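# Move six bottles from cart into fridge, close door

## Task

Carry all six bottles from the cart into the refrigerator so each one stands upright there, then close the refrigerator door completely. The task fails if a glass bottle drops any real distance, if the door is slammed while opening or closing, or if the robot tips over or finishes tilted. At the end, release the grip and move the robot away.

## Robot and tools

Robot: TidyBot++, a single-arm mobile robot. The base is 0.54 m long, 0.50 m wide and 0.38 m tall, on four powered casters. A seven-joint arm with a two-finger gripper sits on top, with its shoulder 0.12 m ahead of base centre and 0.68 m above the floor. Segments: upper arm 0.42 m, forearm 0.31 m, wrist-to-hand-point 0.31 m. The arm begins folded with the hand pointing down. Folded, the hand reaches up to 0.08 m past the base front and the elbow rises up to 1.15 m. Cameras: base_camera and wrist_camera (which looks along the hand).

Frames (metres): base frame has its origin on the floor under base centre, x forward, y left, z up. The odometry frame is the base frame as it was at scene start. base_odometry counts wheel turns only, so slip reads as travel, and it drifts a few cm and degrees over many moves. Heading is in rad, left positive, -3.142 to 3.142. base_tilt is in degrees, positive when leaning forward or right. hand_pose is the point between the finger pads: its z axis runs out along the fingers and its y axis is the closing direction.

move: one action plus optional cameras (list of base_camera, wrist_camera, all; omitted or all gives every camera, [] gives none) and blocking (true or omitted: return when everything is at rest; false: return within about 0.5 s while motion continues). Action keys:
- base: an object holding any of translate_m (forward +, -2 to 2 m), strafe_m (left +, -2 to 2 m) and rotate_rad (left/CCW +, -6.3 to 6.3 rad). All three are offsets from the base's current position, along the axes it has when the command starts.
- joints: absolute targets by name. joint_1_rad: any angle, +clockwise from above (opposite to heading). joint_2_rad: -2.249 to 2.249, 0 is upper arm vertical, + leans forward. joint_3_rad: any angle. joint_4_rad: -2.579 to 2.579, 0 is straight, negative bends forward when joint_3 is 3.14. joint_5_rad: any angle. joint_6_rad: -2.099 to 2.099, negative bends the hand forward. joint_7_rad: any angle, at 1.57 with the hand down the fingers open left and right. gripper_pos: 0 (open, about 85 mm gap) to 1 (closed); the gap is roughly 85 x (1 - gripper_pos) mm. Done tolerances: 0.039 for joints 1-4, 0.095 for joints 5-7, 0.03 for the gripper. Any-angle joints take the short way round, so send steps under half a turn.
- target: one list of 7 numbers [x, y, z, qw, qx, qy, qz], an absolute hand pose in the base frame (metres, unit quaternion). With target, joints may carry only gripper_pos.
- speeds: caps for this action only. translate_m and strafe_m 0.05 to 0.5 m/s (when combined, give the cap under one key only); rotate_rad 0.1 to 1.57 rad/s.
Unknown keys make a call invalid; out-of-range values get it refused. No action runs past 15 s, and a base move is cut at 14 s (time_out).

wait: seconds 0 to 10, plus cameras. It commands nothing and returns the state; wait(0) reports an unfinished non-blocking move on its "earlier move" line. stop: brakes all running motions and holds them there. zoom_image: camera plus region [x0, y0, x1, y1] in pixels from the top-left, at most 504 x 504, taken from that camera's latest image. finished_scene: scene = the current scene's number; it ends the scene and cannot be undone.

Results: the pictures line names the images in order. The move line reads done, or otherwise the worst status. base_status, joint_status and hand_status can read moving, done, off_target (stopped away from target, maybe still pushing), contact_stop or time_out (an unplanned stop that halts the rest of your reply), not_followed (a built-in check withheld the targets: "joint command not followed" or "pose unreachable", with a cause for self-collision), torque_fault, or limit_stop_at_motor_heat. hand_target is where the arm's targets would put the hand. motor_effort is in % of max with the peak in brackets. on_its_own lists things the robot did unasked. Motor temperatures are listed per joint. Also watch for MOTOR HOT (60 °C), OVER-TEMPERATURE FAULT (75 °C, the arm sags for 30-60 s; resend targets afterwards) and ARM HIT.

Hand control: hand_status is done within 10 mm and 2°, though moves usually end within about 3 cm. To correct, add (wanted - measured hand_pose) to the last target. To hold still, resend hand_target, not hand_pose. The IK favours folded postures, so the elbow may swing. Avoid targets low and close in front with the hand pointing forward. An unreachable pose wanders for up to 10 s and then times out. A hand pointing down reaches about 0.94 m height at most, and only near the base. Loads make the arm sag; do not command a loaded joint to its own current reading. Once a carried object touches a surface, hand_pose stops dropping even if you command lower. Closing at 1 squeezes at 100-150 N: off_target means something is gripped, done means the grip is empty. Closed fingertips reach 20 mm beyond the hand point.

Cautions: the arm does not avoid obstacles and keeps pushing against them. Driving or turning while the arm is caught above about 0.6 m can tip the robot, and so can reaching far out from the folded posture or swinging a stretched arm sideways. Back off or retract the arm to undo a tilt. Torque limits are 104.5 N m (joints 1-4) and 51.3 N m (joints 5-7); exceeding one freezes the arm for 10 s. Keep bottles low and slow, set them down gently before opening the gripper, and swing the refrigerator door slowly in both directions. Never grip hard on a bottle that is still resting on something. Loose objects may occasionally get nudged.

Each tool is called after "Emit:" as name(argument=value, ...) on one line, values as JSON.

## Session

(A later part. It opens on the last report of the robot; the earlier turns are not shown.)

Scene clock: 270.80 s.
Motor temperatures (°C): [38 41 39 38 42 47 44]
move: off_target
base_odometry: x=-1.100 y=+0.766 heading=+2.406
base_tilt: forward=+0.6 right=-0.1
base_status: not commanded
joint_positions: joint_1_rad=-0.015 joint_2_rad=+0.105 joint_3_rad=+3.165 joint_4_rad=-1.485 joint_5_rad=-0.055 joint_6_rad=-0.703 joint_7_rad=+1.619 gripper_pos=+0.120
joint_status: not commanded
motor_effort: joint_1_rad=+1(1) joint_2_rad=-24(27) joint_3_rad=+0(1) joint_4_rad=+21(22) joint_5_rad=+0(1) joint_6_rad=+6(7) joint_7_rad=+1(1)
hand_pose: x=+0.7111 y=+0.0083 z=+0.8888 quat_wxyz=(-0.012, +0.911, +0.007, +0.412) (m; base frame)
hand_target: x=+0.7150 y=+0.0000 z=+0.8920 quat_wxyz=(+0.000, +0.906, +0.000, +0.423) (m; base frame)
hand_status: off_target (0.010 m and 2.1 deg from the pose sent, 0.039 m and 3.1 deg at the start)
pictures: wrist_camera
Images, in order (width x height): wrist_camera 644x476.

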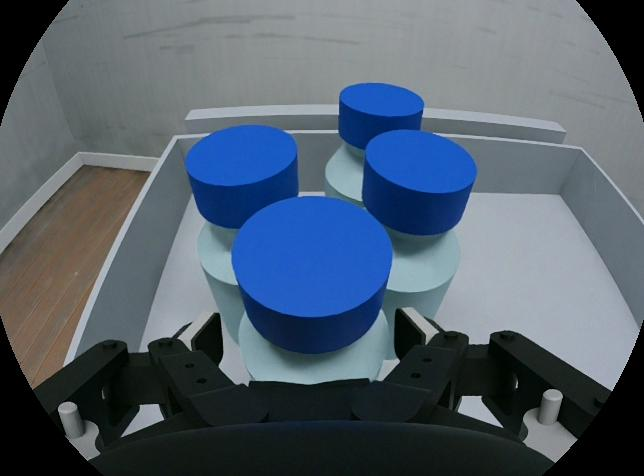

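Emit:
move(target=[0.713,0,0.882,0,0.906,0,0.423], cameras=[])

Emit:
move(joints={"gripper_pos":0.45}, cameras=["wrist_camera"])

Scene clock: 274.30 s.
Motor temperatures (°C): [38 41 39 38 42 47 44]
move: off_target
base_odometry: x=-1.100 y=+0.766 heading=+2.406
base_tilt: forward=+0.6 right=+0.0
base_status: not commanded
joint_positions: joint_1_rad=-0.015 joint_2_rad=+0.105 joint_3_rad=+3.165 joint_4_rad=-1.523 joint_5_rad=-0.055 joint_6_rad=-0.671 joint_7_rad=+1.619 gripper_pos=+0.120
joint_status: not commanded
motor_effort: joint_1_rad=+1(1) joint_2_rad=-24(25) joint_3_rad=+0(1) joint_4_rad=+21(22) joint_5_rad=+0(1) joint_6_rad=+6(7) joint_7_rad=+1(1)
hand_pose: x=+0.7095 y=+0.0079 z=+0.8756 quat_wxyz=(-0.012, +0.912, +0.007, +0.409) (m; base frame)
hand_target: x=+0.7130 y=+0.0000 z=+0.8820 quat_wxyz=(+0.000, +0.906, +0.000, +0.423) (m; base frame)
hand_status: off_target (0.011 m and 2.3 deg from the pose sent, 0.011 m and 2.1 deg at the start)
pictures: none
No camera images: "cameras" was empty.

Scene clock: 275.03 s.
Motor temperatures (°C): [38 41 39 38 42 47 44]
move: off_target
base_odometry: x=-1.100 y=+0.766 heading=+2.406
base_tilt: forward=+0.6 right=+0.0
base_status: not commanded
joint_positions: joint_1_rad=-0.015 joint_2_rad=+0.103 joint_3_rad=+3.165 joint_4_rad=-1.523 joint_5_rad=-0.055 joint_6_rad=-0.669 joint_7_rad=+1.619 gripper_pos=+0.281
joint_status: gripper_pos off_target (ended at +0.281, target +0.450)
motor_effort: joint_1_rad=+1(3) joint_2_rad=-22(25) joint_3_rad=-1(3) joint_4_rad=+20(22) joint_5_rad=+0(2) joint_6_rad=+6(8) joint_7_rad=+0(1)
hand_pose: x=+0.7095 y=+0.0076 z=+0.8771 quat_wxyz=(-0.012, +0.911, +0.006, +0.411) (m; base frame)
hand_target: x=+0.7130 y=+0.0000 z=+0.8820 quat_wxyz=(+0.000, +0.906, +0.000, +0.423) (m; base frame)
hand_status: not commanded
pictures: wrist_camera
Images, in order (width x height): wrist_camera 644x476.

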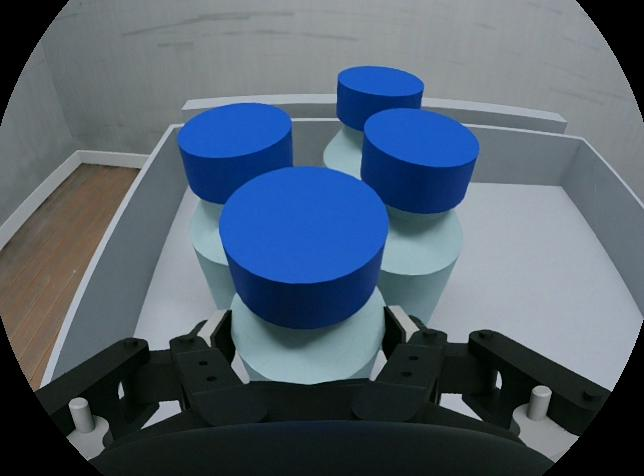

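Emit:
move(target=[0.68,0.0,1.03,0,0.906,0,0.423], cameras=[])

Emit:
move(target=[0.55,0,1.10,0,0.906,0,0.423], cameras=[])

Emit:
move(base={"translate_m":-0.45}, target=[0.6,0,1.12,0,0.8788,0,0.4772], cameras=[])

Emit:
move(base={"rotate_rad":1.338}, speeds={"rotate_rad":0.9}, cameras=[])

Emit:
move(base={"translate_m":0.45,"strafe_m":-0.185}, target=[0.72,-0.085,1.13,0.024,0.878,-0.044,0.477], cameras=["wrist_camera","base_camera"])

Scene clock: 283.90 s.
Motor temperatures (°C): [38 41 39 38 42 47 44]
move: off_target
base_odometry: x=-1.100 y=+0.766 heading=+2.406
base_tilt: forward=+0.6 right=-0.1
base_status: not commanded
joint_positions: joint_1_rad=-0.015 joint_2_rad=+0.123 joint_3_rad=+3.165 joint_4_rad=-1.097 joint_5_rad=-0.055 joint_6_rad=-1.093 joint_7_rad=+1.619 gripper_pos=+0.281
joint_status: not commanded
motor_effort: joint_1_rad=+1(1) joint_2_rad=-28(32) joint_3_rad=+0(2) joint_4_rad=+24(27) joint_5_rad=-1(2) joint_6_rad=+9(10) joint_7_rad=+1(1)
hand_pose: x=+0.6954 y=+0.0127 z=+0.9970 quat_wxyz=(-0.015, +0.915, +0.017, +0.403) (m; base frame)
hand_target: x=+0.6800 y=+0.0000 z=+1.0300 quat_wxyz=(+0.000, +0.906, +0.000, +0.423) (m; base frame)
hand_status: off_target (0.039 m and 3.6 deg from the pose sent, 0.156 m and 2.1 deg at the start)
pictures: none
No camera images: "cameras" was empty.

Scene clock: 285.40 s.
Motor temperatures (°C): [38 41 39 38 42 47 44]
move: off_target
base_odometry: x=-1.100 y=+0.766 heading=+2.406
base_tilt: forward=+0.7 right=-0.1
base_status: not commanded
joint_positions: joint_1_rad=-0.015 joint_2_rad=-0.100 joint_3_rad=+3.165 joint_4_rad=-1.021 joint_5_rad=-0.055 joint_6_rad=-1.362 joint_7_rad=+1.619 gripper_pos=+0.281
joint_status: not commanded
motor_effort: joint_1_rad=+1(1) joint_2_rad=-17(31) joint_3_rad=+0(1) joint_4_rad=+20(25) joint_5_rad=+1(1) joint_6_rad=+9(10) joint_7_rad=+0(1)
hand_pose: x=+0.5628 y=+0.0134 z=+1.0878 quat_wxyz=(-0.016, +0.909, +0.024, +0.417) (m; base frame)
hand_target: x=+0.5500 y=+0.0000 z=+1.1000 quat_wxyz=(+0.000, +0.906, +0.000, +0.423) (m; base frame)
hand_status: off_target (0.022 m and 3.4 deg from the pose sent, 0.179 m and 3.6 deg at the start)
pictures: none
No camera images: "cameras" was empty.

Scene clock: 287.50 s.
Motor temperatures (°C): [38 41 39 38 42 47 44]
move: off_target
base_odometry: x=-0.766 y=+0.464 heading=+2.406
base_tilt: forward=+0.6 right=-0.1
base_status: done
joint_positions: joint_1_rad=-0.015 joint_2_rad=-0.057 joint_3_rad=+3.165 joint_4_rad=-1.024 joint_5_rad=-0.054 joint_6_rad=-1.238 joint_7_rad=+1.619 gripper_pos=+0.281
joint_status: not commanded
motor_effort: joint_1_rad=+1(2) joint_2_rad=-19(25) joint_3_rad=+0(1) joint_4_rad=+21(23) joint_5_rad=+0(1) joint_6_rad=+10(11) joint_7_rad=+1(1)
hand_pose: x=+0.6048 y=+0.0129 z=+1.0961 quat_wxyz=(-0.015, +0.892, +0.021, +0.452) (m; base frame)
hand_target: x=+0.6000 y=+0.0000 z=+1.1200 quat_wxyz=(+0.000, +0.879, +0.000, +0.477) (m; base frame)
hand_status: off_target (0.028 m and 4.4 deg from the pose sent, 0.051 m and 8.4 deg at the start)
pictures: none
No camera images: "cameras" was empty.

Scene clock: 289.83 s.
Motor temperatures (°C): [38 41 39 38 42 47 44]
move: done
base_odometry: x=-0.766 y=+0.464 heading=-2.540
base_tilt: forward=+0.6 right=-0.1
base_status: done
joint_positions: joint_1_rad=-0.020 joint_2_rad=-0.057 joint_3_rad=+3.165 joint_4_rad=-1.024 joint_5_rad=-0.052 joint_6_rad=-1.238 joint_7_rad=+1.619 gripper_pos=+0.281
joint_status: not commanded
motor_effort: joint_1_rad=+1(3) joint_2_rad=-19(21) joint_3_rad=+0(4) joint_4_rad=+22(22) joint_5_rad=-1(2) joint_6_rad=+9(10) joint_7_rad=+1(1)
hand_pose: x=+0.6048 y=+0.0143 z=+1.0961 quat_wxyz=(-0.015, +0.892, +0.023, +0.451) (m; base frame)
hand_target: x=+0.6000 y=+0.0000 z=+1.1200 quat_wxyz=(+0.000, +0.879, +0.000, +0.477) (m; base frame)
hand_status: not commanded
pictures: none
No camera images: "cameras" was empty.

Scene clock: 292.13 s.
Motor temperatures (°C): [38 41 39 38 42 47 44]
move: off_target
base_odometry: x=-1.242 y=+0.362 heading=-2.539
base_tilt: forward=+0.7 right=-0.1
base_status: done
joint_positions: joint_1_rad=+0.134 joint_2_rad=+0.329 joint_3_rad=+3.187 joint_4_rad=-0.585 joint_5_rad=-0.052 joint_6_rad=-1.299 joint_7_rad=+1.619 gripper_pos=+0.281
joint_status: not commanded
motor_effort: joint_1_rad=+0(2) joint_2_rad=-33(40) joint_3_rad=-1(1) joint_4_rad=+21(23) joint_5_rad=+0(2) joint_6_rad=+10(11) joint_7_rad=+1(1)
hand_pose: x=+0.7475 y=-0.0891 z=+1.0849 quat_wxyz=(+0.031, +0.893, -0.049, +0.446) (m; base frame)
hand_target: x=+0.7200 y=-0.0850 z=+1.1300 quat_wxyz=(+0.024, +0.878, -0.044, +0.477) (m; base frame)
hand_status: off_target (0.053 m and 4.0 deg from the pose sent, 0.156 m and 9.5 deg at the start)
pictures: base_camera, wrist_camera
Images, in order (width x height): base_camera 644x364, wrist_camera 644x476.

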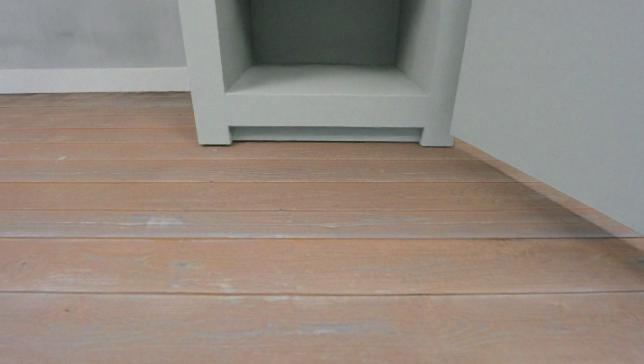

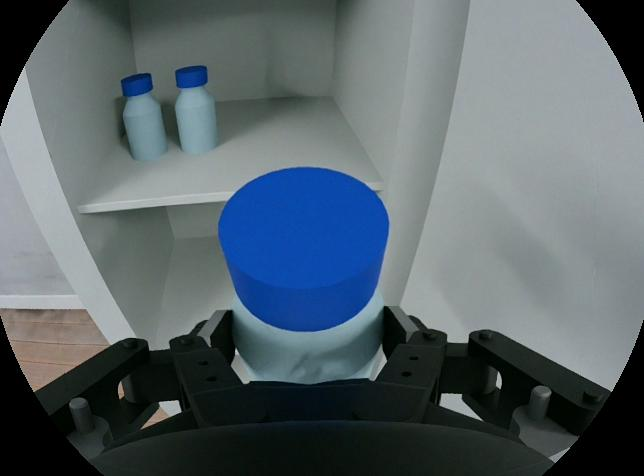

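Emit:
move(base={"translate_m":0.33}, speeds={"translate_m":0.2}, cameras=["wrist_camera"])

Scene clock: 301.33 s.
Motor temperatures (°C): [38 41 39 38 42 47 44]
move: done
base_odometry: x=-1.515 y=+0.175 heading=-2.540
base_tilt: forward=+0.7 right=-0.1
base_status: done
joint_positions: joint_1_rad=+0.135 joint_2_rad=+0.321 joint_3_rad=+3.187 joint_4_rad=-0.582 joint_5_rad=-0.052 joint_6_rad=-1.304 joint_7_rad=+1.619 gripper_pos=+0.281
joint_status: not commanded
motor_effort: joint_1_rad=+1(3) joint_2_rad=-35(38) joint_3_rad=+0(2) joint_4_rad=+21(22) joint_5_rad=+0(1) joint_6_rad=+9(11) joint_7_rad=+0(1)
hand_pose: x=+0.7431 y=-0.0892 z=+1.0911 quat_wxyz=(+0.032, +0.891, -0.049, +0.450) (m; base frame)
hand_target: x=+0.7200 y=-0.0850 z=+1.1300 quat_wxyz=(+0.024, +0.878, -0.044, +0.477) (m; base frame)
hand_status: not commanded
pictures: wrist_camera
Images, in order (width x height): wrist_camera 644x476.

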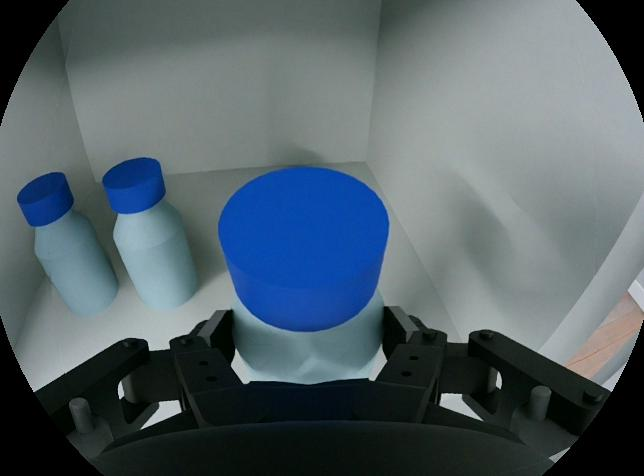

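Emit:
move(base={"translate_m":0.185}, speeds={"translate_m":0.2}, cameras=["wrist_camera"])

Emit:
move(target=[0.71,-0.083,1.085,0.024,0.878,-0.044,0.477], cameras=[])

Emit:
move(target=[0.71,-0.083,1.06,0.022,0.889,-0.044,0.456], cameras=[])

Emit:
move(target=[0.71,-0.083,1.045,0.021,0.899,-0.044,0.436], cameras=["wrist_camera"])

Scene clock: 306.70 s.
Motor temperatures (°C): [38 41 39 38 42 47 44]
move: done
base_odometry: x=-1.667 y=+0.070 heading=-2.540
base_tilt: forward=+0.6 right=-0.1
base_status: done
joint_positions: joint_1_rad=+0.136 joint_2_rad=+0.319 joint_3_rad=+3.187 joint_4_rad=-0.581 joint_5_rad=-0.052 joint_6_rad=-1.305 joint_7_rad=+1.619 gripper_pos=+0.281
joint_status: not commanded
motor_effort: joint_1_rad=+1(2) joint_2_rad=-33(37) joint_3_rad=+0(2) joint_4_rad=+21(22) joint_5_rad=+0(1) joint_6_rad=+9(11) joint_7_rad=+0(1)
hand_pose: x=+0.7420 y=-0.0894 z=+1.0924 quat_wxyz=(+0.032, +0.891, -0.050, +0.450) (m; base frame)
hand_target: x=+0.7200 y=-0.0850 z=+1.1300 quat_wxyz=(+0.024, +0.878, -0.044, +0.477) (m; base frame)
hand_status: not commanded
pictures: wrist_camera
Images, in order (width x height): wrist_camera 644x476.

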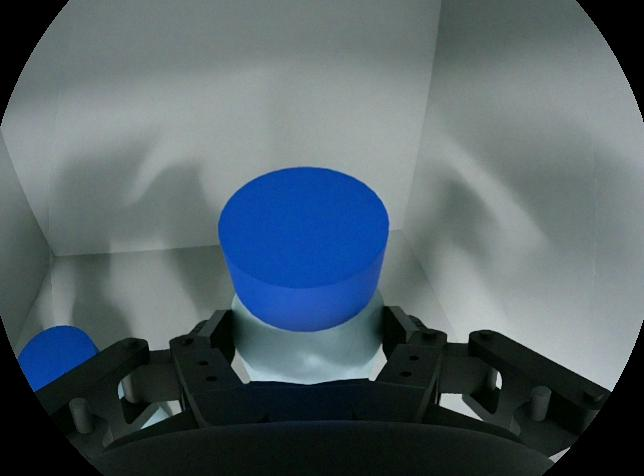

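Scene clock: 308.17 s.
Motor temperatures (°C): [38 42 39 38 42 47 44]
move: off_target
base_odometry: x=-1.667 y=+0.070 heading=-2.540
base_tilt: forward=+0.6 right=+0.0
base_status: not commanded
joint_positions: joint_1_rad=+0.127 joint_2_rad=+0.211 joint_3_rad=+3.207 joint_4_rad=-0.907 joint_5_rad=-0.052 joint_6_rad=-1.157 joint_7_rad=+1.620 gripper_pos=+0.281
joint_status: not commanded
motor_effort: joint_1_rad=+1(2) joint_2_rad=-30(34) joint_3_rad=+0(1) joint_4_rad=+23(23) joint_5_rad=+0(1) joint_6_rad=+9(10) joint_7_rad=+1(1)
hand_pose: x=+0.7205 y=-0.0945 z=+1.0290 quat_wxyz=(+0.030, +0.905, -0.061, +0.419) (m; base frame)
hand_target: x=+0.7100 y=-0.0830 z=+1.0850 quat_wxyz=(+0.024, +0.878, -0.044, +0.477) (m; base frame)
hand_status: off_target (0.058 m and 7.6 deg from the pose sent, 0.033 m and 3.6 deg at the start)
pictures: none
No camera images: "cameras" was empty.

Scene clock: 308.87 s.
Motor temperatures (°C): [38 42 39 38 42 47 44]
move: off_target
base_odometry: x=-1.667 y=+0.070 heading=-2.540
base_tilt: forward=+0.6 right=+0.0
base_status: not commanded
joint_positions: joint_1_rad=+0.126 joint_2_rad=+0.203 joint_3_rad=+3.207 joint_4_rad=-0.937 joint_5_rad=-0.052 joint_6_rad=-1.143 joint_7_rad=+1.620 gripper_pos=+0.281
joint_status: not commanded
motor_effort: joint_1_rad=+1(1) joint_2_rad=-28(31) joint_3_rad=+0(0) joint_4_rad=+21(22) joint_5_rad=+0(1) joint_6_rad=+8(9) joint_7_rad=+1(1)
hand_pose: x=+0.7186 y=-0.0945 z=+1.0219 quat_wxyz=(+0.030, +0.907, -0.062, +0.416) (m; base frame)
hand_target: x=+0.7100 y=-0.0830 z=+1.0600 quat_wxyz=(+0.022, +0.889, -0.044, +0.456) (m; base frame)
hand_status: off_target (0.041 m and 5.5 deg from the pose sent, 0.035 m and 5.1 deg at the start)
pictures: none
No camera images: "cameras" was empty.

Scene clock: 309.40 s.
Motor temperatures (°C): [38 42 39 38 42 47 44]
move: off_target
base_odometry: x=-1.667 y=+0.070 heading=-2.540
base_tilt: forward=+0.7 right=-0.1
base_status: not commanded
joint_positions: joint_1_rad=+0.126 joint_2_rad=+0.203 joint_3_rad=+3.207 joint_4_rad=-0.937 joint_5_rad=-0.052 joint_6_rad=-1.143 joint_7_rad=+1.620 gripper_pos=+0.281
joint_status: not commanded
motor_effort: joint_1_rad=+0(1) joint_2_rad=-28(29) joint_3_rad=+0(1) joint_4_rad=+20(21) joint_5_rad=+0(1) joint_6_rad=+6(7) joint_7_rad=+1(1)
hand_pose: x=+0.7186 y=-0.0945 z=+1.0218 quat_wxyz=(+0.030, +0.907, -0.062, +0.416) (m; base frame)
hand_target: x=+0.7100 y=-0.0830 z=+1.0450 quat_wxyz=(+0.021, +0.899, -0.044, +0.436) (m; base frame)
hand_status: off_target (0.027 m and 3.4 deg from the pose sent, 0.027 m and 3.3 deg at the start)
pictures: wrist_camera
Images, in order (width x height): wrist_camera 644x476.

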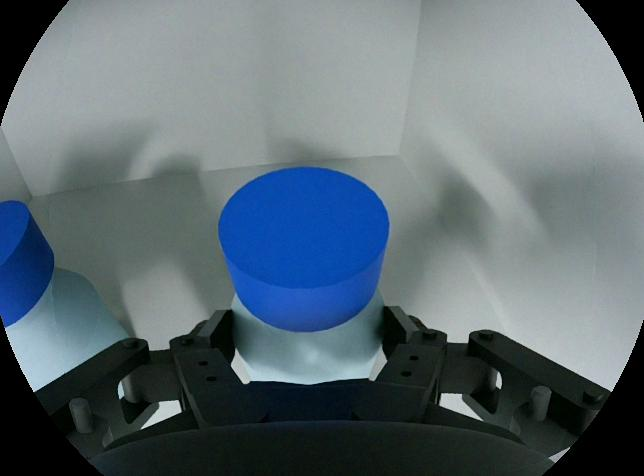

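Emit:
move(joints={"gripper_pos":0.2}, cameras=[])

Emit:
move(base={"translate_m":-0.2}, speeds={"translate_m":0.2}, cameras=["wrist_camera"])

Scene clock: 312.33 s.
Motor temperatures (°C): [38 42 39 38 42 47 44]
move: done
base_odometry: x=-1.667 y=+0.070 heading=-2.540
base_tilt: forward=+0.6 right=-0.1
base_status: not commanded
joint_positions: joint_1_rad=+0.126 joint_2_rad=+0.198 joint_3_rad=+3.208 joint_4_rad=-0.938 joint_5_rad=-0.052 joint_6_rad=-1.143 joint_7_rad=+1.620 gripper_pos=+0.200
joint_status: all done
motor_effort: joint_1_rad=+1(1) joint_2_rad=-26(31) joint_3_rad=+0(1) joint_4_rad=+19(22) joint_5_rad=+0(2) joint_6_rad=+6(9) joint_7_rad=+1(1)
hand_pose: x=+0.7167 y=-0.0945 z=+1.0241 quat_wxyz=(+0.030, +0.906, -0.062, +0.417) (m; base frame)
hand_target: x=+0.7100 y=-0.0830 z=+1.0450 quat_wxyz=(+0.021, +0.899, -0.044, +0.436) (m; base frame)
hand_status: not commanded
pictures: none
No camera images: "cameras" was empty.

Scene clock: 314.03 s.
Motor temperatures (°C): [38 42 39 38 42 47 44]
move: done
base_odometry: x=-1.503 y=+0.184 heading=-2.540
base_tilt: forward=+0.6 right=+0.0
base_status: done
joint_positions: joint_1_rad=+0.123 joint_2_rad=+0.186 joint_3_rad=+3.209 joint_4_rad=-0.938 joint_5_rad=-0.052 joint_6_rad=-1.143 joint_7_rad=+1.620 gripper_pos=+0.200
joint_status: not commanded
motor_effort: joint_1_rad=+0(2) joint_2_rad=-26(33) joint_3_rad=+0(1) joint_4_rad=+19(20) joint_5_rad=+0(1) joint_6_rad=+6(7) joint_7_rad=+0(1)
hand_pose: x=+0.7127 y=-0.0929 z=+1.0315 quat_wxyz=(+0.030, +0.904, -0.061, +0.423) (m; base frame)
hand_target: x=+0.7100 y=-0.0830 z=+1.0450 quat_wxyz=(+0.021, +0.899, -0.044, +0.436) (m; base frame)
hand_status: not commanded
pictures: wrist_camera
Images, in order (width x height): wrist_camera 644x476.

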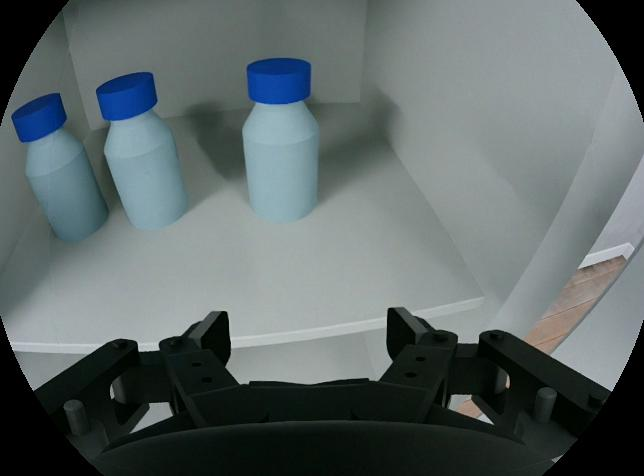

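Emit:
move(base={"translate_m":-0.5}, joints={"gripper_pos":0.12}, target=[0.5,0,1.05,0,0.906,0,0.423], cameras=[])

Emit:
move(base={"rotate_rad":-1.337}, speeds={"rotate_rad":1.0}, cameras=[])

Scene clock: 323.30 s.
Motor temperatures (°C): [38 42 39 38 42 47 44]
move: off_target
base_odometry: x=-1.090 y=+0.467 heading=-2.540
base_tilt: forward=+0.7 right=-0.1
base_status: done
joint_positions: joint_1_rad=+0.008 joint_2_rad=-0.311 joint_3_rad=+3.172 joint_4_rad=-1.301 joint_5_rad=-0.052 joint_6_rad=-1.216 joint_7_rad=+1.617 gripper_pos=+0.120
joint_status: all done
motor_effort: joint_1_rad=+0(2) joint_2_rad=-7(31) joint_3_rad=+0(1) joint_4_rad=+18(20) joint_5_rad=-1(2) joint_6_rad=+6(7) joint_7_rad=+0(1)
hand_pose: x=+0.5041 y=-0.0012 z=+1.0709 quat_wxyz=(-0.011, +0.892, +0.005, +0.452) (m; base frame)
hand_target: x=+0.5000 y=+0.0000 z=+1.0499 quat_wxyz=(+0.000, +0.906, +0.000, +0.423) (m; base frame)
hand_status: off_target (0.021 m and 3.9 deg from the pose sent, 0.233 m and 7.8 deg at the start)
pictures: none
No camera images: "cameras" was empty.

Scene clock: 325.57 s.
Motor temperatures (°C): [38 42 39 38 42 47 44]
move: done
base_odometry: x=-1.090 y=+0.467 heading=+2.407
base_tilt: forward=+0.6 right=+0.0
base_status: done
joint_positions: joint_1_rad=+0.004 joint_2_rad=-0.311 joint_3_rad=+3.166 joint_4_rad=-1.302 joint_5_rad=-0.052 joint_6_rad=-1.216 joint_7_rad=+1.617 gripper_pos=+0.120
joint_status: not commanded
motor_effort: joint_1_rad=+1(2) joint_2_rad=-7(8) joint_3_rad=+0(2) joint_4_rad=+18(19) joint_5_rad=+0(2) joint_6_rad=+6(7) joint_7_rad=+1(1)
hand_pose: x=+0.5040 y=+0.0036 z=+1.0704 quat_wxyz=(-0.013, +0.892, +0.010, +0.451) (m; base frame)
hand_target: x=+0.5000 y=+0.0000 z=+1.0499 quat_wxyz=(+0.000, +0.906, +0.000, +0.423) (m; base frame)
hand_status: not commanded
pictures: none
No camera images: "cameras" was empty.

Emit:
move(base={"strafe_m":-0.224,"translate_m":0.2}, target=[0.66,-0.03,1.03,-0.084,0.888,0.18,0.415], cameras=["wrist_camera"])

Scene clock: 329.80 s.
Motor temperatures (°C): [38 41 39 38 42 47 44]
move: off_target
base_odometry: x=-1.089 y=+0.767 heading=+2.407
base_tilt: forward=+0.7 right=-0.1
base_status: done
joint_positions: joint_1_rad=+0.318 joint_2_rad=+0.160 joint_3_rad=+3.185 joint_4_rad=-1.019 joint_5_rad=-0.523 joint_6_rad=-1.298 joint_7_rad=+2.235 gripper_pos=+0.120
joint_status: not commanded
motor_effort: joint_1_rad=+0(3) joint_2_rad=-24(30) joint_3_rad=-1(2) joint_4_rad=+19(20) joint_5_rad=-4(5) joint_6_rad=+4(7) joint_7_rad=+1(1)
hand_pose: x=+0.6734 y=-0.0452 z=+1.0082 quat_wxyz=(-0.068, +0.901, +0.155, +0.400) (m; base frame)
hand_target: x=+0.6600 y=-0.0300 z=+1.0300 quat_wxyz=(-0.084, +0.888, +0.180, +0.415) (m; base frame)
hand_status: off_target (0.030 m and 4.2 deg from the pose sent, 0.165 m and 21.5 deg at the start)
pictures: wrist_camera
Images, in order (width x height): wrist_camera 644x476.

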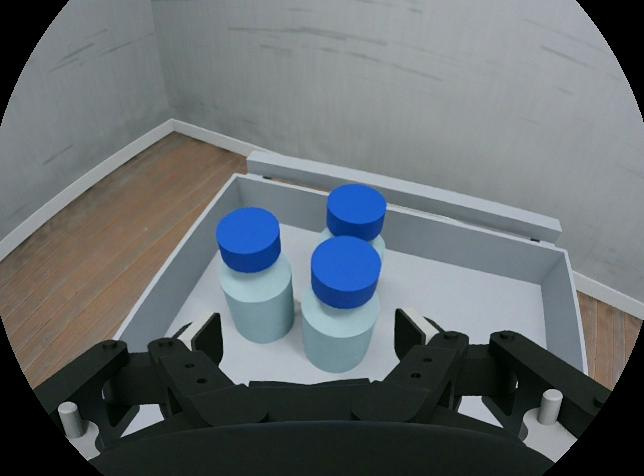

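Emit:
move(base={"translate_m":0.05}, target=[0.69,-0.035,0.935,-0.084,0.888,0.18,0.415], cameras=["wrist_camera"])

Scene clock: 337.13 s.
Motor temperatures (°C): [38 42 39 38 42 47 44]
move: off_target
base_odometry: x=-1.126 y=+0.801 heading=+2.407
base_tilt: forward=+0.7 right=-0.1
base_status: done
joint_positions: joint_1_rad=+0.319 joint_2_rad=+0.157 joint_3_rad=+3.185 joint_4_rad=-1.297 joint_5_rad=-0.576 joint_6_rad=-1.110 joint_7_rad=+2.410 gripper_pos=+0.120
joint_status: not commanded
motor_effort: joint_1_rad=+2(2) joint_2_rad=-25(28) joint_3_rad=-1(2) joint_4_rad=+19(21) joint_5_rad=-4(5) joint_6_rad=+3(5) joint_7_rad=+0(1)
hand_pose: x=+0.6817 y=-0.0476 z=+0.9171 quat_wxyz=(-0.074, +0.905, +0.171, +0.382) (m; base frame)
hand_target: x=+0.6900 y=-0.0350 z=+0.9350 quat_wxyz=(-0.084, +0.888, +0.180, +0.415) (m; base frame)
hand_status: off_target (0.023 m and 4.6 deg from the pose sent, 0.076 m and 4.2 deg at the start)
pictures: wrist_camera
Images, in order (width x height): wrist_camera 644x476.

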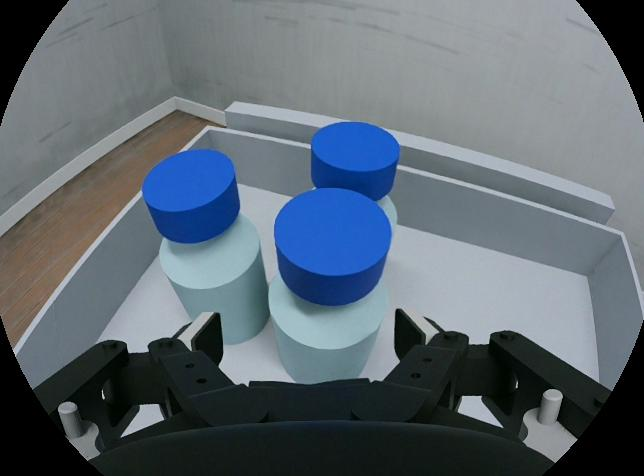

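Emit:
move(target=[0.722,-0.036,0.888,-0.084,0.888,0.18,0.415], cameras=["wrist_camera"])

Scene clock: 339.67 s.
Motor temperatures (°C): [38 42 39 38 42 47 44]
move: off_target
base_odometry: x=-1.126 y=+0.801 heading=+2.407
base_tilt: forward=+0.7 right=+0.0
base_status: not commanded
joint_positions: joint_1_rad=+0.374 joint_2_rad=+0.220 joint_3_rad=+3.080 joint_4_rad=-1.358 joint_5_rad=-0.583 joint_6_rad=-0.976 joint_7_rad=+2.463 gripper_pos=+0.120
joint_status: not commanded
motor_effort: joint_1_rad=+1(2) joint_2_rad=-27(30) joint_3_rad=-1(2) joint_4_rad=+20(21) joint_5_rad=-4(5) joint_6_rad=+3(4) joint_7_rad=+1(1)
hand_pose: x=+0.7125 y=-0.0449 z=+0.8762 quat_wxyz=(-0.074, +0.902, +0.178, +0.387) (m; base frame)
hand_target: x=+0.7220 y=-0.0360 z=+0.8880 quat_wxyz=(-0.084, +0.888, +0.180, +0.415) (m; base frame)
hand_status: off_target (0.018 m and 3.7 deg from the pose sent, 0.051 m and 4.6 deg at the start)
pictures: wrist_camera
Images, in order (width x height): wrist_camera 644x476.

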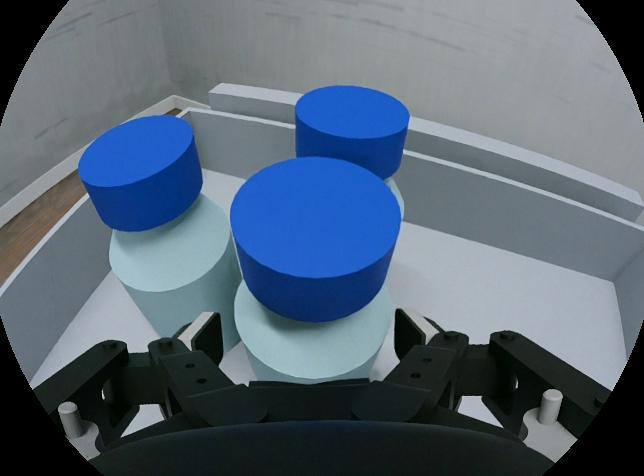

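Good.

Emit:
move(joints={"gripper_pos":0.45}, cameras=[])

Emit:
move(target=[0.68,-0.04,1.04,-0.084,0.888,0.18,0.415], cameras=["wrist_camera"])

Scene clock: 341.93 s.
Motor temperatures (°C): [38 42 39 38 42 47 44]
move: off_target
base_odometry: x=-1.126 y=+0.801 heading=+2.407
base_tilt: forward=+0.6 right=-0.1
base_status: not commanded
joint_positions: joint_1_rad=+0.378 joint_2_rad=+0.218 joint_3_rad=+3.080 joint_4_rad=-1.358 joint_5_rad=-0.585 joint_6_rad=-0.971 joint_7_rad=+2.465 gripper_pos=+0.300
joint_status: gripper_pos off_target (ended at +0.300, target +0.450)
motor_effort: joint_1_rad=+0(1) joint_2_rad=-24(28) joint_3_rad=-2(2) joint_4_rad=+19(21) joint_5_rad=-4(5) joint_6_rad=+4(5) joint_7_rad=+1(1)
hand_pose: x=+0.7131 y=-0.0473 z=+0.8782 quat_wxyz=(-0.072, +0.901, +0.175, +0.390) (m; base frame)
hand_target: x=+0.7220 y=-0.0360 z=+0.8880 quat_wxyz=(-0.084, +0.888, +0.180, +0.415) (m; base frame)
hand_status: not commanded
pictures: none
No camera images: "cameras" was empty.

Scene clock: 343.63 s.
Motor temperatures (°C): [38 42 39 38 42 47 44]
move: off_target
base_odometry: x=-1.126 y=+0.801 heading=+2.407
base_tilt: forward=+0.6 right=-0.1
base_status: not commanded
joint_positions: joint_1_rad=+0.383 joint_2_rad=+0.250 joint_3_rad=+3.087 joint_4_rad=-0.907 joint_5_rad=-0.585 joint_6_rad=-1.348 joint_7_rad=+2.298 gripper_pos=+0.300
joint_status: not commanded
motor_effort: joint_1_rad=+0(1) joint_2_rad=-31(36) joint_3_rad=-2(3) joint_4_rad=+21(25) joint_5_rad=-7(8) joint_6_rad=+7(7) joint_7_rad=+1(1)
hand_pose: x=+0.6982 y=-0.0250 z=+1.0145 quat_wxyz=(-0.102, +0.885, +0.204, +0.407) (m; base frame)
hand_target: x=+0.6800 y=-0.0400 z=+1.0400 quat_wxyz=(-0.084, +0.888, +0.180, +0.415) (m; base frame)
hand_status: off_target (0.035 m and 3.6 deg from the pose sent, 0.165 m and 3.5 deg at the start)
pictures: wrist_camera
Images, in order (width x height): wrist_camera 644x476.

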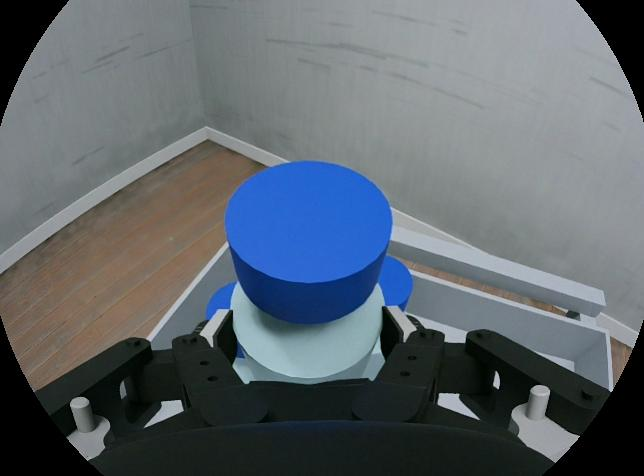

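Emit:
move(target=[0.55,0,1.10,0,0.906,0,0.423], cameras=[])

Emit:
move(base={"translate_m":-0.47}, target=[0.6,0,1.12,0,0.8788,0,0.4772], cameras=[])

Emit:
move(base={"rotate_rad":1.337}, speeds={"rotate_rad":0.9}, cameras=[])

Emit:
move(base={"translate_m":0.5,"strafe_m":-0.03}, target=[0.72,-0.005,1.13,0,0.8788,0,0.4772], cameras=["wrist_camera"])

Scene clock: 349.87 s.
Motor temperatures (°C): [38 42 39 38 42 47 44]
move: off_target
base_odometry: x=-1.126 y=+0.801 heading=+2.407
base_tilt: forward=+0.6 right=-0.1
base_status: not commanded
joint_positions: joint_1_rad=-0.005 joint_2_rad=-0.092 joint_3_rad=+3.140 joint_4_rad=-1.005 joint_5_rad=-0.068 joint_6_rad=-1.367 joint_7_rad=+1.623 gripper_pos=+0.300
joint_status: not commanded
motor_effort: joint_1_rad=+1(3) joint_2_rad=-17(33) joint_3_rad=+0(3) joint_4_rad=+20(22) joint_5_rad=+0(7) joint_6_rad=+9(10) joint_7_rad=+0(1)
hand_pose: x=+0.5649 y=+0.0249 z=+1.0910 quat_wxyz=(-0.024, +0.907, +0.034, +0.418) (m; base frame)
hand_target: x=+0.5500 y=+0.0000 z=+1.1000 quat_wxyz=(+0.000, +0.906, +0.000, +0.423) (m; base frame)
hand_status: off_target (0.030 m and 4.8 deg from the pose sent, 0.173 m and 26.4 deg at the start)
pictures: none
No camera images: "cameras" was empty.

Scene clock: 352.10 s.
Motor temperatures (°C): [38 42 39 38 42 47 44]
move: off_target
base_odometry: x=-0.777 y=+0.486 heading=+2.407
base_tilt: forward=+0.6 right=+0.0
base_status: done
joint_positions: joint_1_rad=-0.009 joint_2_rad=-0.058 joint_3_rad=+3.147 joint_4_rad=-1.017 joint_5_rad=-0.063 joint_6_rad=-1.243 joint_7_rad=+1.622 gripper_pos=+0.300
joint_status: not commanded
motor_effort: joint_1_rad=+1(3) joint_2_rad=-19(26) joint_3_rad=+0(2) joint_4_rad=+21(23) joint_5_rad=-1(2) joint_6_rad=+10(11) joint_7_rad=+0(1)
hand_pose: x=+0.6029 y=+0.0217 z=+1.0995 quat_wxyz=(-0.021, +0.891, +0.029, +0.453) (m; base frame)
hand_target: x=+0.6000 y=+0.0000 z=+1.1200 quat_wxyz=(+0.000, +0.879, +0.000, +0.477) (m; base frame)
hand_status: off_target (0.030 m and 5.1 deg from the pose sent, 0.052 m and 8.9 deg at the start)
pictures: none
No camera images: "cameras" was empty.

Scene clock: 354.43 s.
Motor temperatures (°C): [38 42 39 38 42 47 44]
move: done
base_odometry: x=-0.777 y=+0.486 heading=-2.540
base_tilt: forward=+0.7 right=+0.0
base_status: done
joint_positions: joint_1_rad=-0.018 joint_2_rad=-0.058 joint_3_rad=+3.155 joint_4_rad=-1.017 joint_5_rad=-0.057 joint_6_rad=-1.243 joint_7_rad=+1.622 gripper_pos=+0.300
joint_status: not commanded
motor_effort: joint_1_rad=+0(3) joint_2_rad=-19(21) joint_3_rad=+0(3) joint_4_rad=+22(22) joint_5_rad=+0(2) joint_6_rad=+9(10) joint_7_rad=+1(1)
hand_pose: x=+0.6031 y=+0.0197 z=+1.0993 quat_wxyz=(-0.018, +0.891, +0.028, +0.453) (m; base frame)
hand_target: x=+0.6000 y=+0.0000 z=+1.1200 quat_wxyz=(+0.000, +0.879, +0.000, +0.477) (m; base frame)
hand_status: not commanded
pictures: none
No camera images: "cameras" was empty.

Scene clock: 356.80 s.
Motor temperatures (°C): [38 42 39 38 42 47 44]
move: off_target
base_odometry: x=-1.206 y=+0.227 heading=-2.538
base_tilt: forward=+0.7 right=+0.0
base_status: done
joint_positions: joint_1_rad=-0.018 joint_2_rad=+0.312 joint_3_rad=+3.162 joint_4_rad=-0.614 joint_5_rad=-0.057 joint_6_rad=-1.290 joint_7_rad=+1.622 gripper_pos=+0.300
joint_status: not commanded
motor_effort: joint_1_rad=+1(2) joint_2_rad=-33(42) joint_3_rad=-1(1) joint_4_rad=+21(24) joint_5_rad=+0(1) joint_6_rad=+9(11) joint_7_rad=+1(1)
hand_pose: x=+0.7482 y=+0.0194 z=+1.0842 quat_wxyz=(-0.013, +0.894, +0.028, +0.447) (m; base frame)
hand_target: x=+0.7200 y=-0.0050 z=+1.1300 quat_wxyz=(+0.000, +0.879, +0.000, +0.477) (m; base frame)
hand_status: off_target (0.059 m and 5.3 deg from the pose sent, 0.123 m and 4.9 deg at the start)
pictures: wrist_camera
Images, in order (width x height): wrist_camera 644x476.

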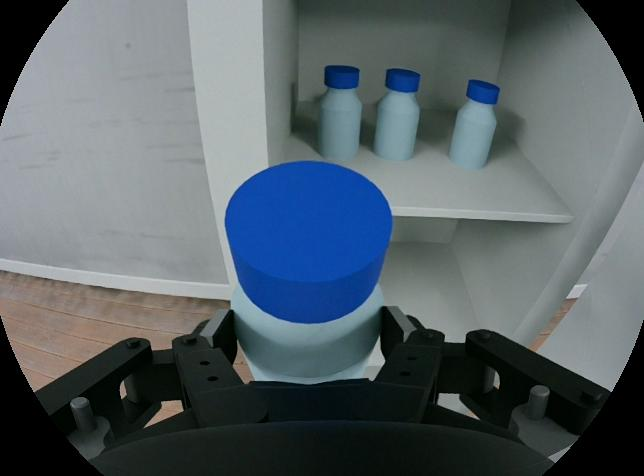

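Emit:
move(base={"translate_m":0.2,"strafe_m":-0.03}, speeds={"translate_m":0.25}, cameras=["wrist_camera"])

Scene clock: 361.30 s.
Motor temperatures (°C): [38 42 39 38 42 47 44]
move: done
base_odometry: x=-1.388 y=+0.138 heading=-2.538
base_tilt: forward=+0.6 right=+0.0
base_status: done
joint_positions: joint_1_rad=-0.017 joint_2_rad=+0.302 joint_3_rad=+3.163 joint_4_rad=-0.611 joint_5_rad=-0.057 joint_6_rad=-1.293 joint_7_rad=+1.622 gripper_pos=+0.300
joint_status: not commanded
motor_effort: joint_1_rad=+1(2) joint_2_rad=-33(37) joint_3_rad=+0(1) joint_4_rad=+21(22) joint_5_rad=+0(1) joint_6_rad=+10(11) joint_7_rad=+1(1)
hand_pose: x=+0.7435 y=+0.0186 z=+1.0910 quat_wxyz=(-0.013, +0.892, +0.028, +0.451) (m; base frame)
hand_target: x=+0.7200 y=-0.0050 z=+1.1300 quat_wxyz=(+0.000, +0.879, +0.000, +0.477) (m; base frame)
hand_status: not commanded
pictures: wrist_camera
Images, in order (width x height): wrist_camera 644x476.

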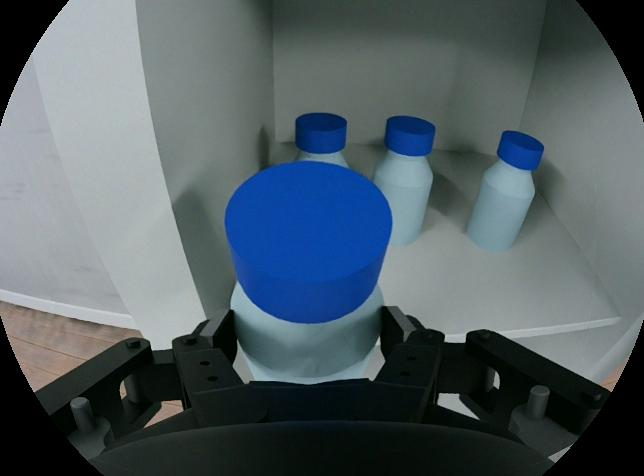

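Emit:
move(base={"translate_m":0.175,"strafe_m":-0.003}, speeds={"translate_m":0.2}, cameras=["wrist_camera"])

Emit:
move(target=[0.71,-0.01,1.085,0,0.8788,0,0.4772], cameras=["wrist_camera"])

Scene clock: 365.73 s.
Motor temperatures (°C): [38 42 39 38 42 47 44]
move: done
base_odometry: x=-1.534 y=+0.041 heading=-2.538
base_tilt: forward=+0.6 right=+0.0
base_status: done
joint_positions: joint_1_rad=-0.016 joint_2_rad=+0.297 joint_3_rad=+3.163 joint_4_rad=-0.610 joint_5_rad=-0.057 joint_6_rad=-1.298 joint_7_rad=+1.622 gripper_pos=+0.300
joint_status: not commanded
motor_effort: joint_1_rad=+1(3) joint_2_rad=-33(37) joint_3_rad=-1(2) joint_4_rad=+21(23) joint_5_rad=+0(1) joint_6_rad=+10(11) joint_7_rad=+1(1)
hand_pose: x=+0.7406 y=+0.0179 z=+1.0934 quat_wxyz=(-0.012, +0.892, +0.028, +0.451) (m; base frame)
hand_target: x=+0.7200 y=-0.0050 z=+1.1300 quat_wxyz=(+0.000, +0.879, +0.000, +0.477) (m; base frame)
hand_status: not commanded
pictures: wrist_camera
Images, in order (width x height): wrist_camera 644x476.

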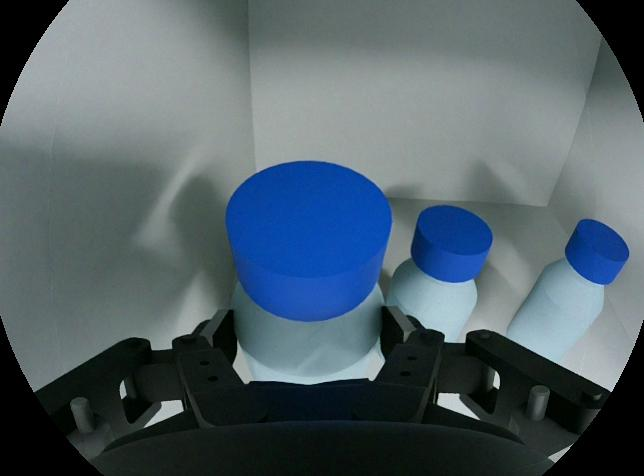

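Scene clock: 367.17 s.
Motor temperatures (°C): [38 42 39 38 42 47 44]
move: off_target
base_odometry: x=-1.534 y=+0.041 heading=-2.538
base_tilt: forward=+0.7 right=-0.1
base_status: not commanded
joint_positions: joint_1_rad=-0.013 joint_2_rad=+0.197 joint_3_rad=+3.163 joint_4_rad=-0.925 joint_5_rad=-0.057 joint_6_rad=-1.153 joint_7_rad=+1.622 gripper_pos=+0.300
joint_status: not commanded
motor_effort: joint_1_rad=+1(1) joint_2_rad=-30(33) joint_3_rad=-1(1) joint_4_rad=+23(23) joint_5_rad=+1(1) joint_6_rad=+9(10) joint_7_rad=+1(1)
hand_pose: x=+0.7221 y=+0.0141 z=+1.0297 quat_wxyz=(-0.014, +0.907, +0.021, +0.420) (m; base frame)
hand_target: x=+0.7100 y=-0.0100 z=+1.0850 quat_wxyz=(+0.000, +0.879, +0.000, +0.477) (m; base frame)
hand_status: off_target (0.062 m and 7.8 deg from the pose sent, 0.042 m and 4.8 deg at the start)
pictures: wrist_camera
Images, in order (width x height): wrist_camera 644x476.

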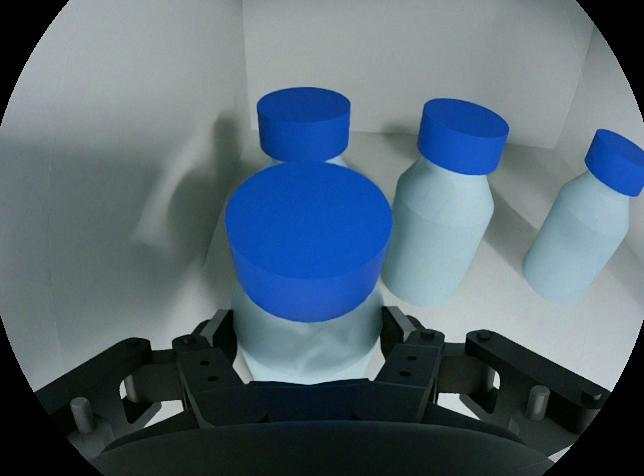

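Emit:
move(target=[0.71,-0.01,1.06,0,0.889,0,0.456], cameras=[])

Emit:
move(target=[0.71,-0.01,1.045,0,0.899,0,0.436], cameras=[])

Emit:
move(joints={"gripper_pos":0.2}, cameras=[])

Emit:
move(base={"translate_m":-0.2}, speeds={"translate_m":0.2}, cameras=["wrist_camera"])

Scene clock: 370.83 s.
Motor temperatures (°C): [38 42 39 38 42 47 44]
move: off_target
base_odometry: x=-1.534 y=+0.041 heading=-2.538
base_tilt: forward=+0.6 right=-0.1
base_status: not commanded
joint_positions: joint_1_rad=-0.013 joint_2_rad=+0.187 joint_3_rad=+3.163 joint_4_rad=-0.954 joint_5_rad=-0.057 joint_6_rad=-1.135 joint_7_rad=+1.622 gripper_pos=+0.300
joint_status: not commanded
motor_effort: joint_1_rad=+1(2) joint_2_rad=-28(30) joint_3_rad=+0(1) joint_4_rad=+21(23) joint_5_rad=+0(1) joint_6_rad=+7(9) joint_7_rad=+1(1)
hand_pose: x=+0.7202 y=+0.0138 z=+1.0245 quat_wxyz=(-0.014, +0.907, +0.020, +0.420) (m; base frame)
hand_target: x=+0.7100 y=-0.0100 z=+1.0600 quat_wxyz=(+0.000, +0.890, +0.000, +0.456) (m; base frame)
hand_status: off_target (0.044 m and 5.5 deg from the pose sent, 0.041 m and 5.4 deg at the start)
pictures: none
No camera images: "cameras" was empty.

Scene clock: 371.37 s.
Motor temperatures (°C): [38 42 39 38 42 47 44]
move: off_target
base_odometry: x=-1.534 y=+0.041 heading=-2.538
base_tilt: forward=+0.6 right=+0.0
base_status: not commanded
joint_positions: joint_1_rad=-0.013 joint_2_rad=+0.187 joint_3_rad=+3.163 joint_4_rad=-0.954 joint_5_rad=-0.057 joint_6_rad=-1.136 joint_7_rad=+1.622 gripper_pos=+0.300
joint_status: not commanded
motor_effort: joint_1_rad=+0(2) joint_2_rad=-27(28) joint_3_rad=+0(0) joint_4_rad=+20(21) joint_5_rad=+0(1) joint_6_rad=+6(8) joint_7_rad=+0(1)
hand_pose: x=+0.7201 y=+0.0138 z=+1.0245 quat_wxyz=(-0.014, +0.907, +0.020, +0.419) (m; base frame)
hand_target: x=+0.7100 y=-0.0100 z=+1.0450 quat_wxyz=(+0.000, +0.900, +0.000, +0.436) (m; base frame)
hand_status: off_target (0.033 m and 3.5 deg from the pose sent, 0.033 m and 3.5 deg at the start)
pictures: none
No camera images: "cameras" was empty.

Scene clock: 372.20 s.
Motor temperatures (°C): [38 42 39 38 42 47 44]
move: done
base_odometry: x=-1.534 y=+0.041 heading=-2.538
base_tilt: forward=+0.7 right=-0.1
base_status: not commanded
joint_positions: joint_1_rad=-0.013 joint_2_rad=+0.183 joint_3_rad=+3.163 joint_4_rad=-0.957 joint_5_rad=-0.057 joint_6_rad=-1.136 joint_7_rad=+1.622 gripper_pos=+0.200
joint_status: all done
motor_effort: joint_1_rad=+1(2) joint_2_rad=-25(30) joint_3_rad=+0(1) joint_4_rad=+19(23) joint_5_rad=+0(1) joint_6_rad=+6(9) joint_7_rad=+1(1)
hand_pose: x=+0.7185 y=+0.0135 z=+1.0257 quat_wxyz=(-0.014, +0.907, +0.020, +0.420) (m; base frame)
hand_target: x=+0.7100 y=-0.0100 z=+1.0450 quat_wxyz=(+0.000, +0.900, +0.000, +0.436) (m; base frame)
hand_status: not commanded
pictures: none
No camera images: "cameras" was empty.

Scene clock: 373.90 s.
Motor temperatures (°C): [38 42 39 38 42 47 44]
move: done
base_odometry: x=-1.369 y=+0.155 heading=-2.538
base_tilt: forward=+0.6 right=-0.1
base_status: done
joint_positions: joint_1_rad=-0.009 joint_2_rad=+0.171 joint_3_rad=+3.165 joint_4_rad=-0.957 joint_5_rad=-0.057 joint_6_rad=-1.136 joint_7_rad=+1.622 gripper_pos=+0.200
joint_status: not commanded
motor_effort: joint_1_rad=+1(2) joint_2_rad=-25(32) joint_3_rad=+0(2) joint_4_rad=+19(20) joint_5_rad=+0(1) joint_6_rad=+6(7) joint_7_rad=+0(1)
hand_pose: x=+0.7143 y=+0.0105 z=+1.0331 quat_wxyz=(-0.013, +0.905, +0.018, +0.426) (m; base frame)
hand_target: x=+0.7100 y=-0.0100 z=+1.0450 quat_wxyz=(+0.000, +0.900, +0.000, +0.436) (m; base frame)
hand_status: not commanded
pictures: wrist_camera
Images, in order (width x height): wrist_camera 644x476.

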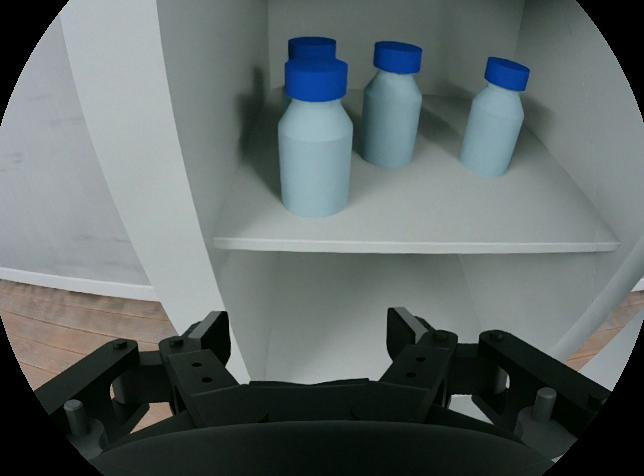

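Emit:
move(base={"translate_m":-0.4}, joints={"gripper_pos":0.12}, target=[0.5,0,1.05,0,0.906,0,0.423], cameras=[])

Emit:
move(base={"rotate_rad":-1.339}, speeds={"rotate_rad":1.0}, cameras=[])

Emit:
move(base={"strafe_m":-0.219,"translate_m":0.28}, target=[0.66,0,1.02,0,0.906,0,0.423], cameras=["wrist_camera"])

Scene clock: 380.10 s.
Motor temperatures (°C): [38 42 39 38 42 47 44]
move: off_target
base_odometry: x=-1.040 y=+0.382 heading=-2.538
base_tilt: forward=+0.6 right=-0.1
base_status: done
joint_positions: joint_1_rad=-0.009 joint_2_rad=-0.311 joint_3_rad=+3.165 joint_4_rad=-1.300 joint_5_rad=-0.056 joint_6_rad=-1.215 joint_7_rad=+1.619 gripper_pos=+0.120
joint_status: all done
motor_effort: joint_1_rad=+0(2) joint_2_rad=-6(31) joint_3_rad=+0(2) joint_4_rad=+18(20) joint_5_rad=+0(2) joint_6_rad=+7(8) joint_7_rad=+0(1)
hand_pose: x=+0.5039 y=+0.0101 z=+1.0715 quat_wxyz=(-0.017, +0.891, +0.017, +0.452) (m; base frame)
hand_target: x=+0.5000 y=+0.0000 z=+1.0500 quat_wxyz=(+0.000, +0.906, +0.000, +0.423) (m; base frame)
hand_status: off_target (0.024 m and 4.7 deg from the pose sent, 0.215 m and 2.5 deg at the start)
pictures: none
No camera images: "cameras" was empty.

Scene clock: 382.37 s.
Motor temperatures (°C): [38 42 39 38 42 47 44]
move: done
base_odometry: x=-1.040 y=+0.382 heading=+2.407
base_tilt: forward=+0.6 right=+0.0
base_status: done
joint_positions: joint_1_rad=-0.009 joint_2_rad=-0.311 joint_3_rad=+3.163 joint_4_rad=-1.301 joint_5_rad=-0.056 joint_6_rad=-1.215 joint_7_rad=+1.619 gripper_pos=+0.120
joint_status: not commanded
motor_effort: joint_1_rad=+0(3) joint_2_rad=-6(8) joint_3_rad=+0(2) joint_4_rad=+18(19) joint_5_rad=+0(2) joint_6_rad=+6(7) joint_7_rad=+1(1)
hand_pose: x=+0.5039 y=+0.0109 z=+1.0709 quat_wxyz=(-0.017, +0.892, +0.018, +0.452) (m; base frame)
hand_target: x=+0.5000 y=+0.0000 z=+1.0500 quat_wxyz=(+0.000, +0.906, +0.000, +0.423) (m; base frame)
hand_status: not commanded
pictures: none
No camera images: "cameras" was empty.

Scene clock: 384.47 s.
Motor temperatures (°C): [38 42 39 38 42 47 44]
move: off_target
base_odometry: x=-1.101 y=+0.733 heading=+2.406
base_tilt: forward=+0.7 right=-0.1
base_status: done
joint_positions: joint_1_rad=-0.010 joint_2_rad=+0.040 joint_3_rad=+3.163 joint_4_rad=-1.177 joint_5_rad=-0.056 joint_6_rad=-1.114 joint_7_rad=+1.619 gripper_pos=+0.120
joint_status: not commanded
motor_effort: joint_1_rad=+0(2) joint_2_rad=-20(26) joint_3_rad=+0(3) joint_4_rad=+19(21) joint_5_rad=+0(2) joint_6_rad=+5(7) joint_7_rad=+0(1)
hand_pose: x=+0.6563 y=+0.0112 z=+0.9969 quat_wxyz=(-0.016, +0.919, +0.016, +0.395) (m; base frame)
hand_target: x=+0.6600 y=+0.0000 z=+1.0200 quat_wxyz=(+0.000, +0.906, +0.000, +0.423) (m; base frame)
hand_status: off_target (0.026 m and 4.4 deg from the pose sent, 0.165 m and 4.7 deg at the start)
pictures: wrist_camera
Images, in order (width x height): wrist_camera 644x476.

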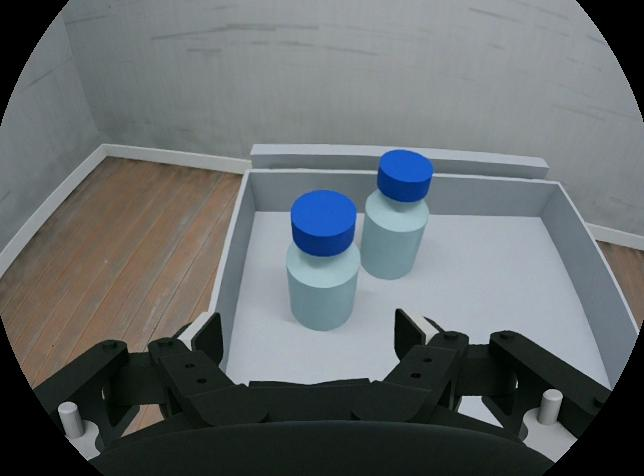

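Emit:
move(base={"translate_m":0.05,"strafe_m":-0.009}, target=[0.72,0,0.93,0,0.906,0,0.423], cameras=["wrist_camera"])

Scene clock: 388.50 s.
Motor temperatures (°C): [38 42 39 38 42 47 44]
move: off_target
base_odometry: x=-1.132 y=+0.773 heading=+2.406
base_tilt: forward=+0.6 right=-0.1
base_status: done
joint_positions: joint_1_rad=-0.010 joint_2_rad=+0.130 joint_3_rad=+3.163 joint_4_rad=-1.354 joint_5_rad=-0.056 joint_6_rad=-0.833 joint_7_rad=+1.619 gripper_pos=+0.120
joint_status: not commanded
motor_effort: joint_1_rad=+0(3) joint_2_rad=-26(28) joint_3_rad=-1(1) joint_4_rad=+20(23) joint_5_rad=+1(1) joint_6_rad=+6(7) joint_7_rad=+0(1)
hand_pose: x=+0.7156 y=+0.0083 z=+0.9152 quat_wxyz=(-0.013, +0.916, +0.009, +0.401) (m; base frame)
hand_target: x=+0.7200 y=+0.0000 z=+0.9300 quat_wxyz=(+0.000, +0.906, +0.000, +0.423) (m; base frame)
hand_status: off_target (0.017 m and 3.3 deg from the pose sent, 0.093 m and 4.4 deg at the start)
pictures: wrist_camera
Images, in order (width x height): wrist_camera 644x476.

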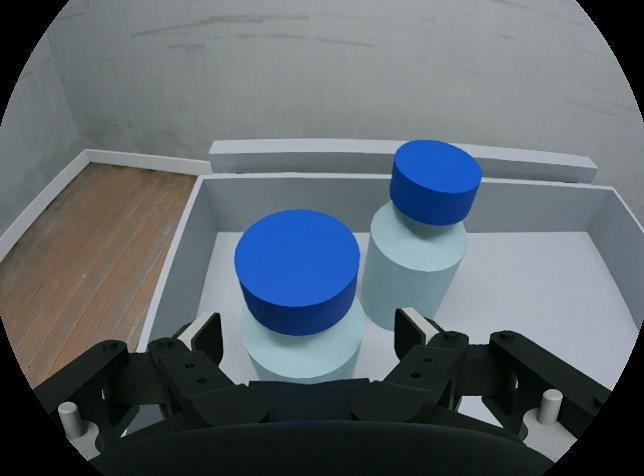

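Emit:
move(target=[0.742,0.001,0.888,0,0.906,0,0.423], cameras=["wrist_camera"])

Scene clock: 392.17 s.
Motor temperatures (°C): [38 42 39 38 42 47 44]
move: off_target
base_odometry: x=-1.132 y=+0.773 heading=+2.406
base_tilt: forward=+0.6 right=-0.1
base_status: not commanded
joint_positions: joint_1_rad=-0.011 joint_2_rad=+0.165 joint_3_rad=+3.163 joint_4_rad=-1.422 joint_5_rad=-0.056 joint_6_rad=-0.708 joint_7_rad=+1.619 gripper_pos=+0.120
joint_status: not commanded
motor_effort: joint_1_rad=+1(3) joint_2_rad=-27(28) joint_3_rad=+0(1) joint_4_rad=+20(21) joint_5_rad=+0(1) joint_6_rad=+6(7) joint_7_rad=+0(1)
hand_pose: x=+0.7359 y=+0.0073 z=+0.8860 quat_wxyz=(-0.012, +0.911, +0.006, +0.411) (m; base frame)
hand_target: x=+0.7420 y=+0.0010 z=+0.8880 quat_wxyz=(+0.000, +0.906, +0.000, +0.423) (m; base frame)
hand_status: off_target (0.009 m and 2.1 deg from the pose sent, 0.039 m and 3.3 deg at the start)
pictures: wrist_camera
Images, in order (width x height): wrist_camera 644x476.

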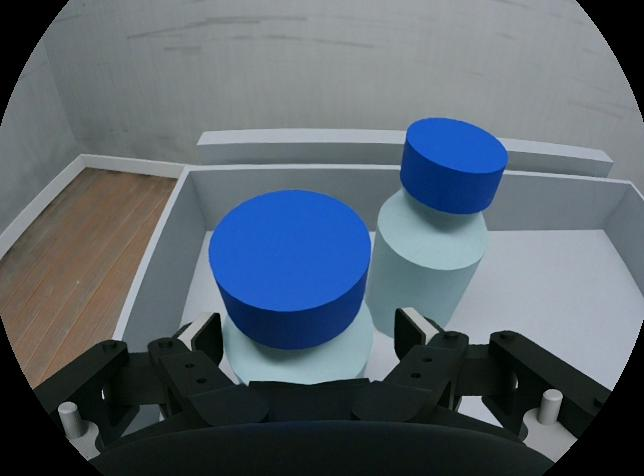

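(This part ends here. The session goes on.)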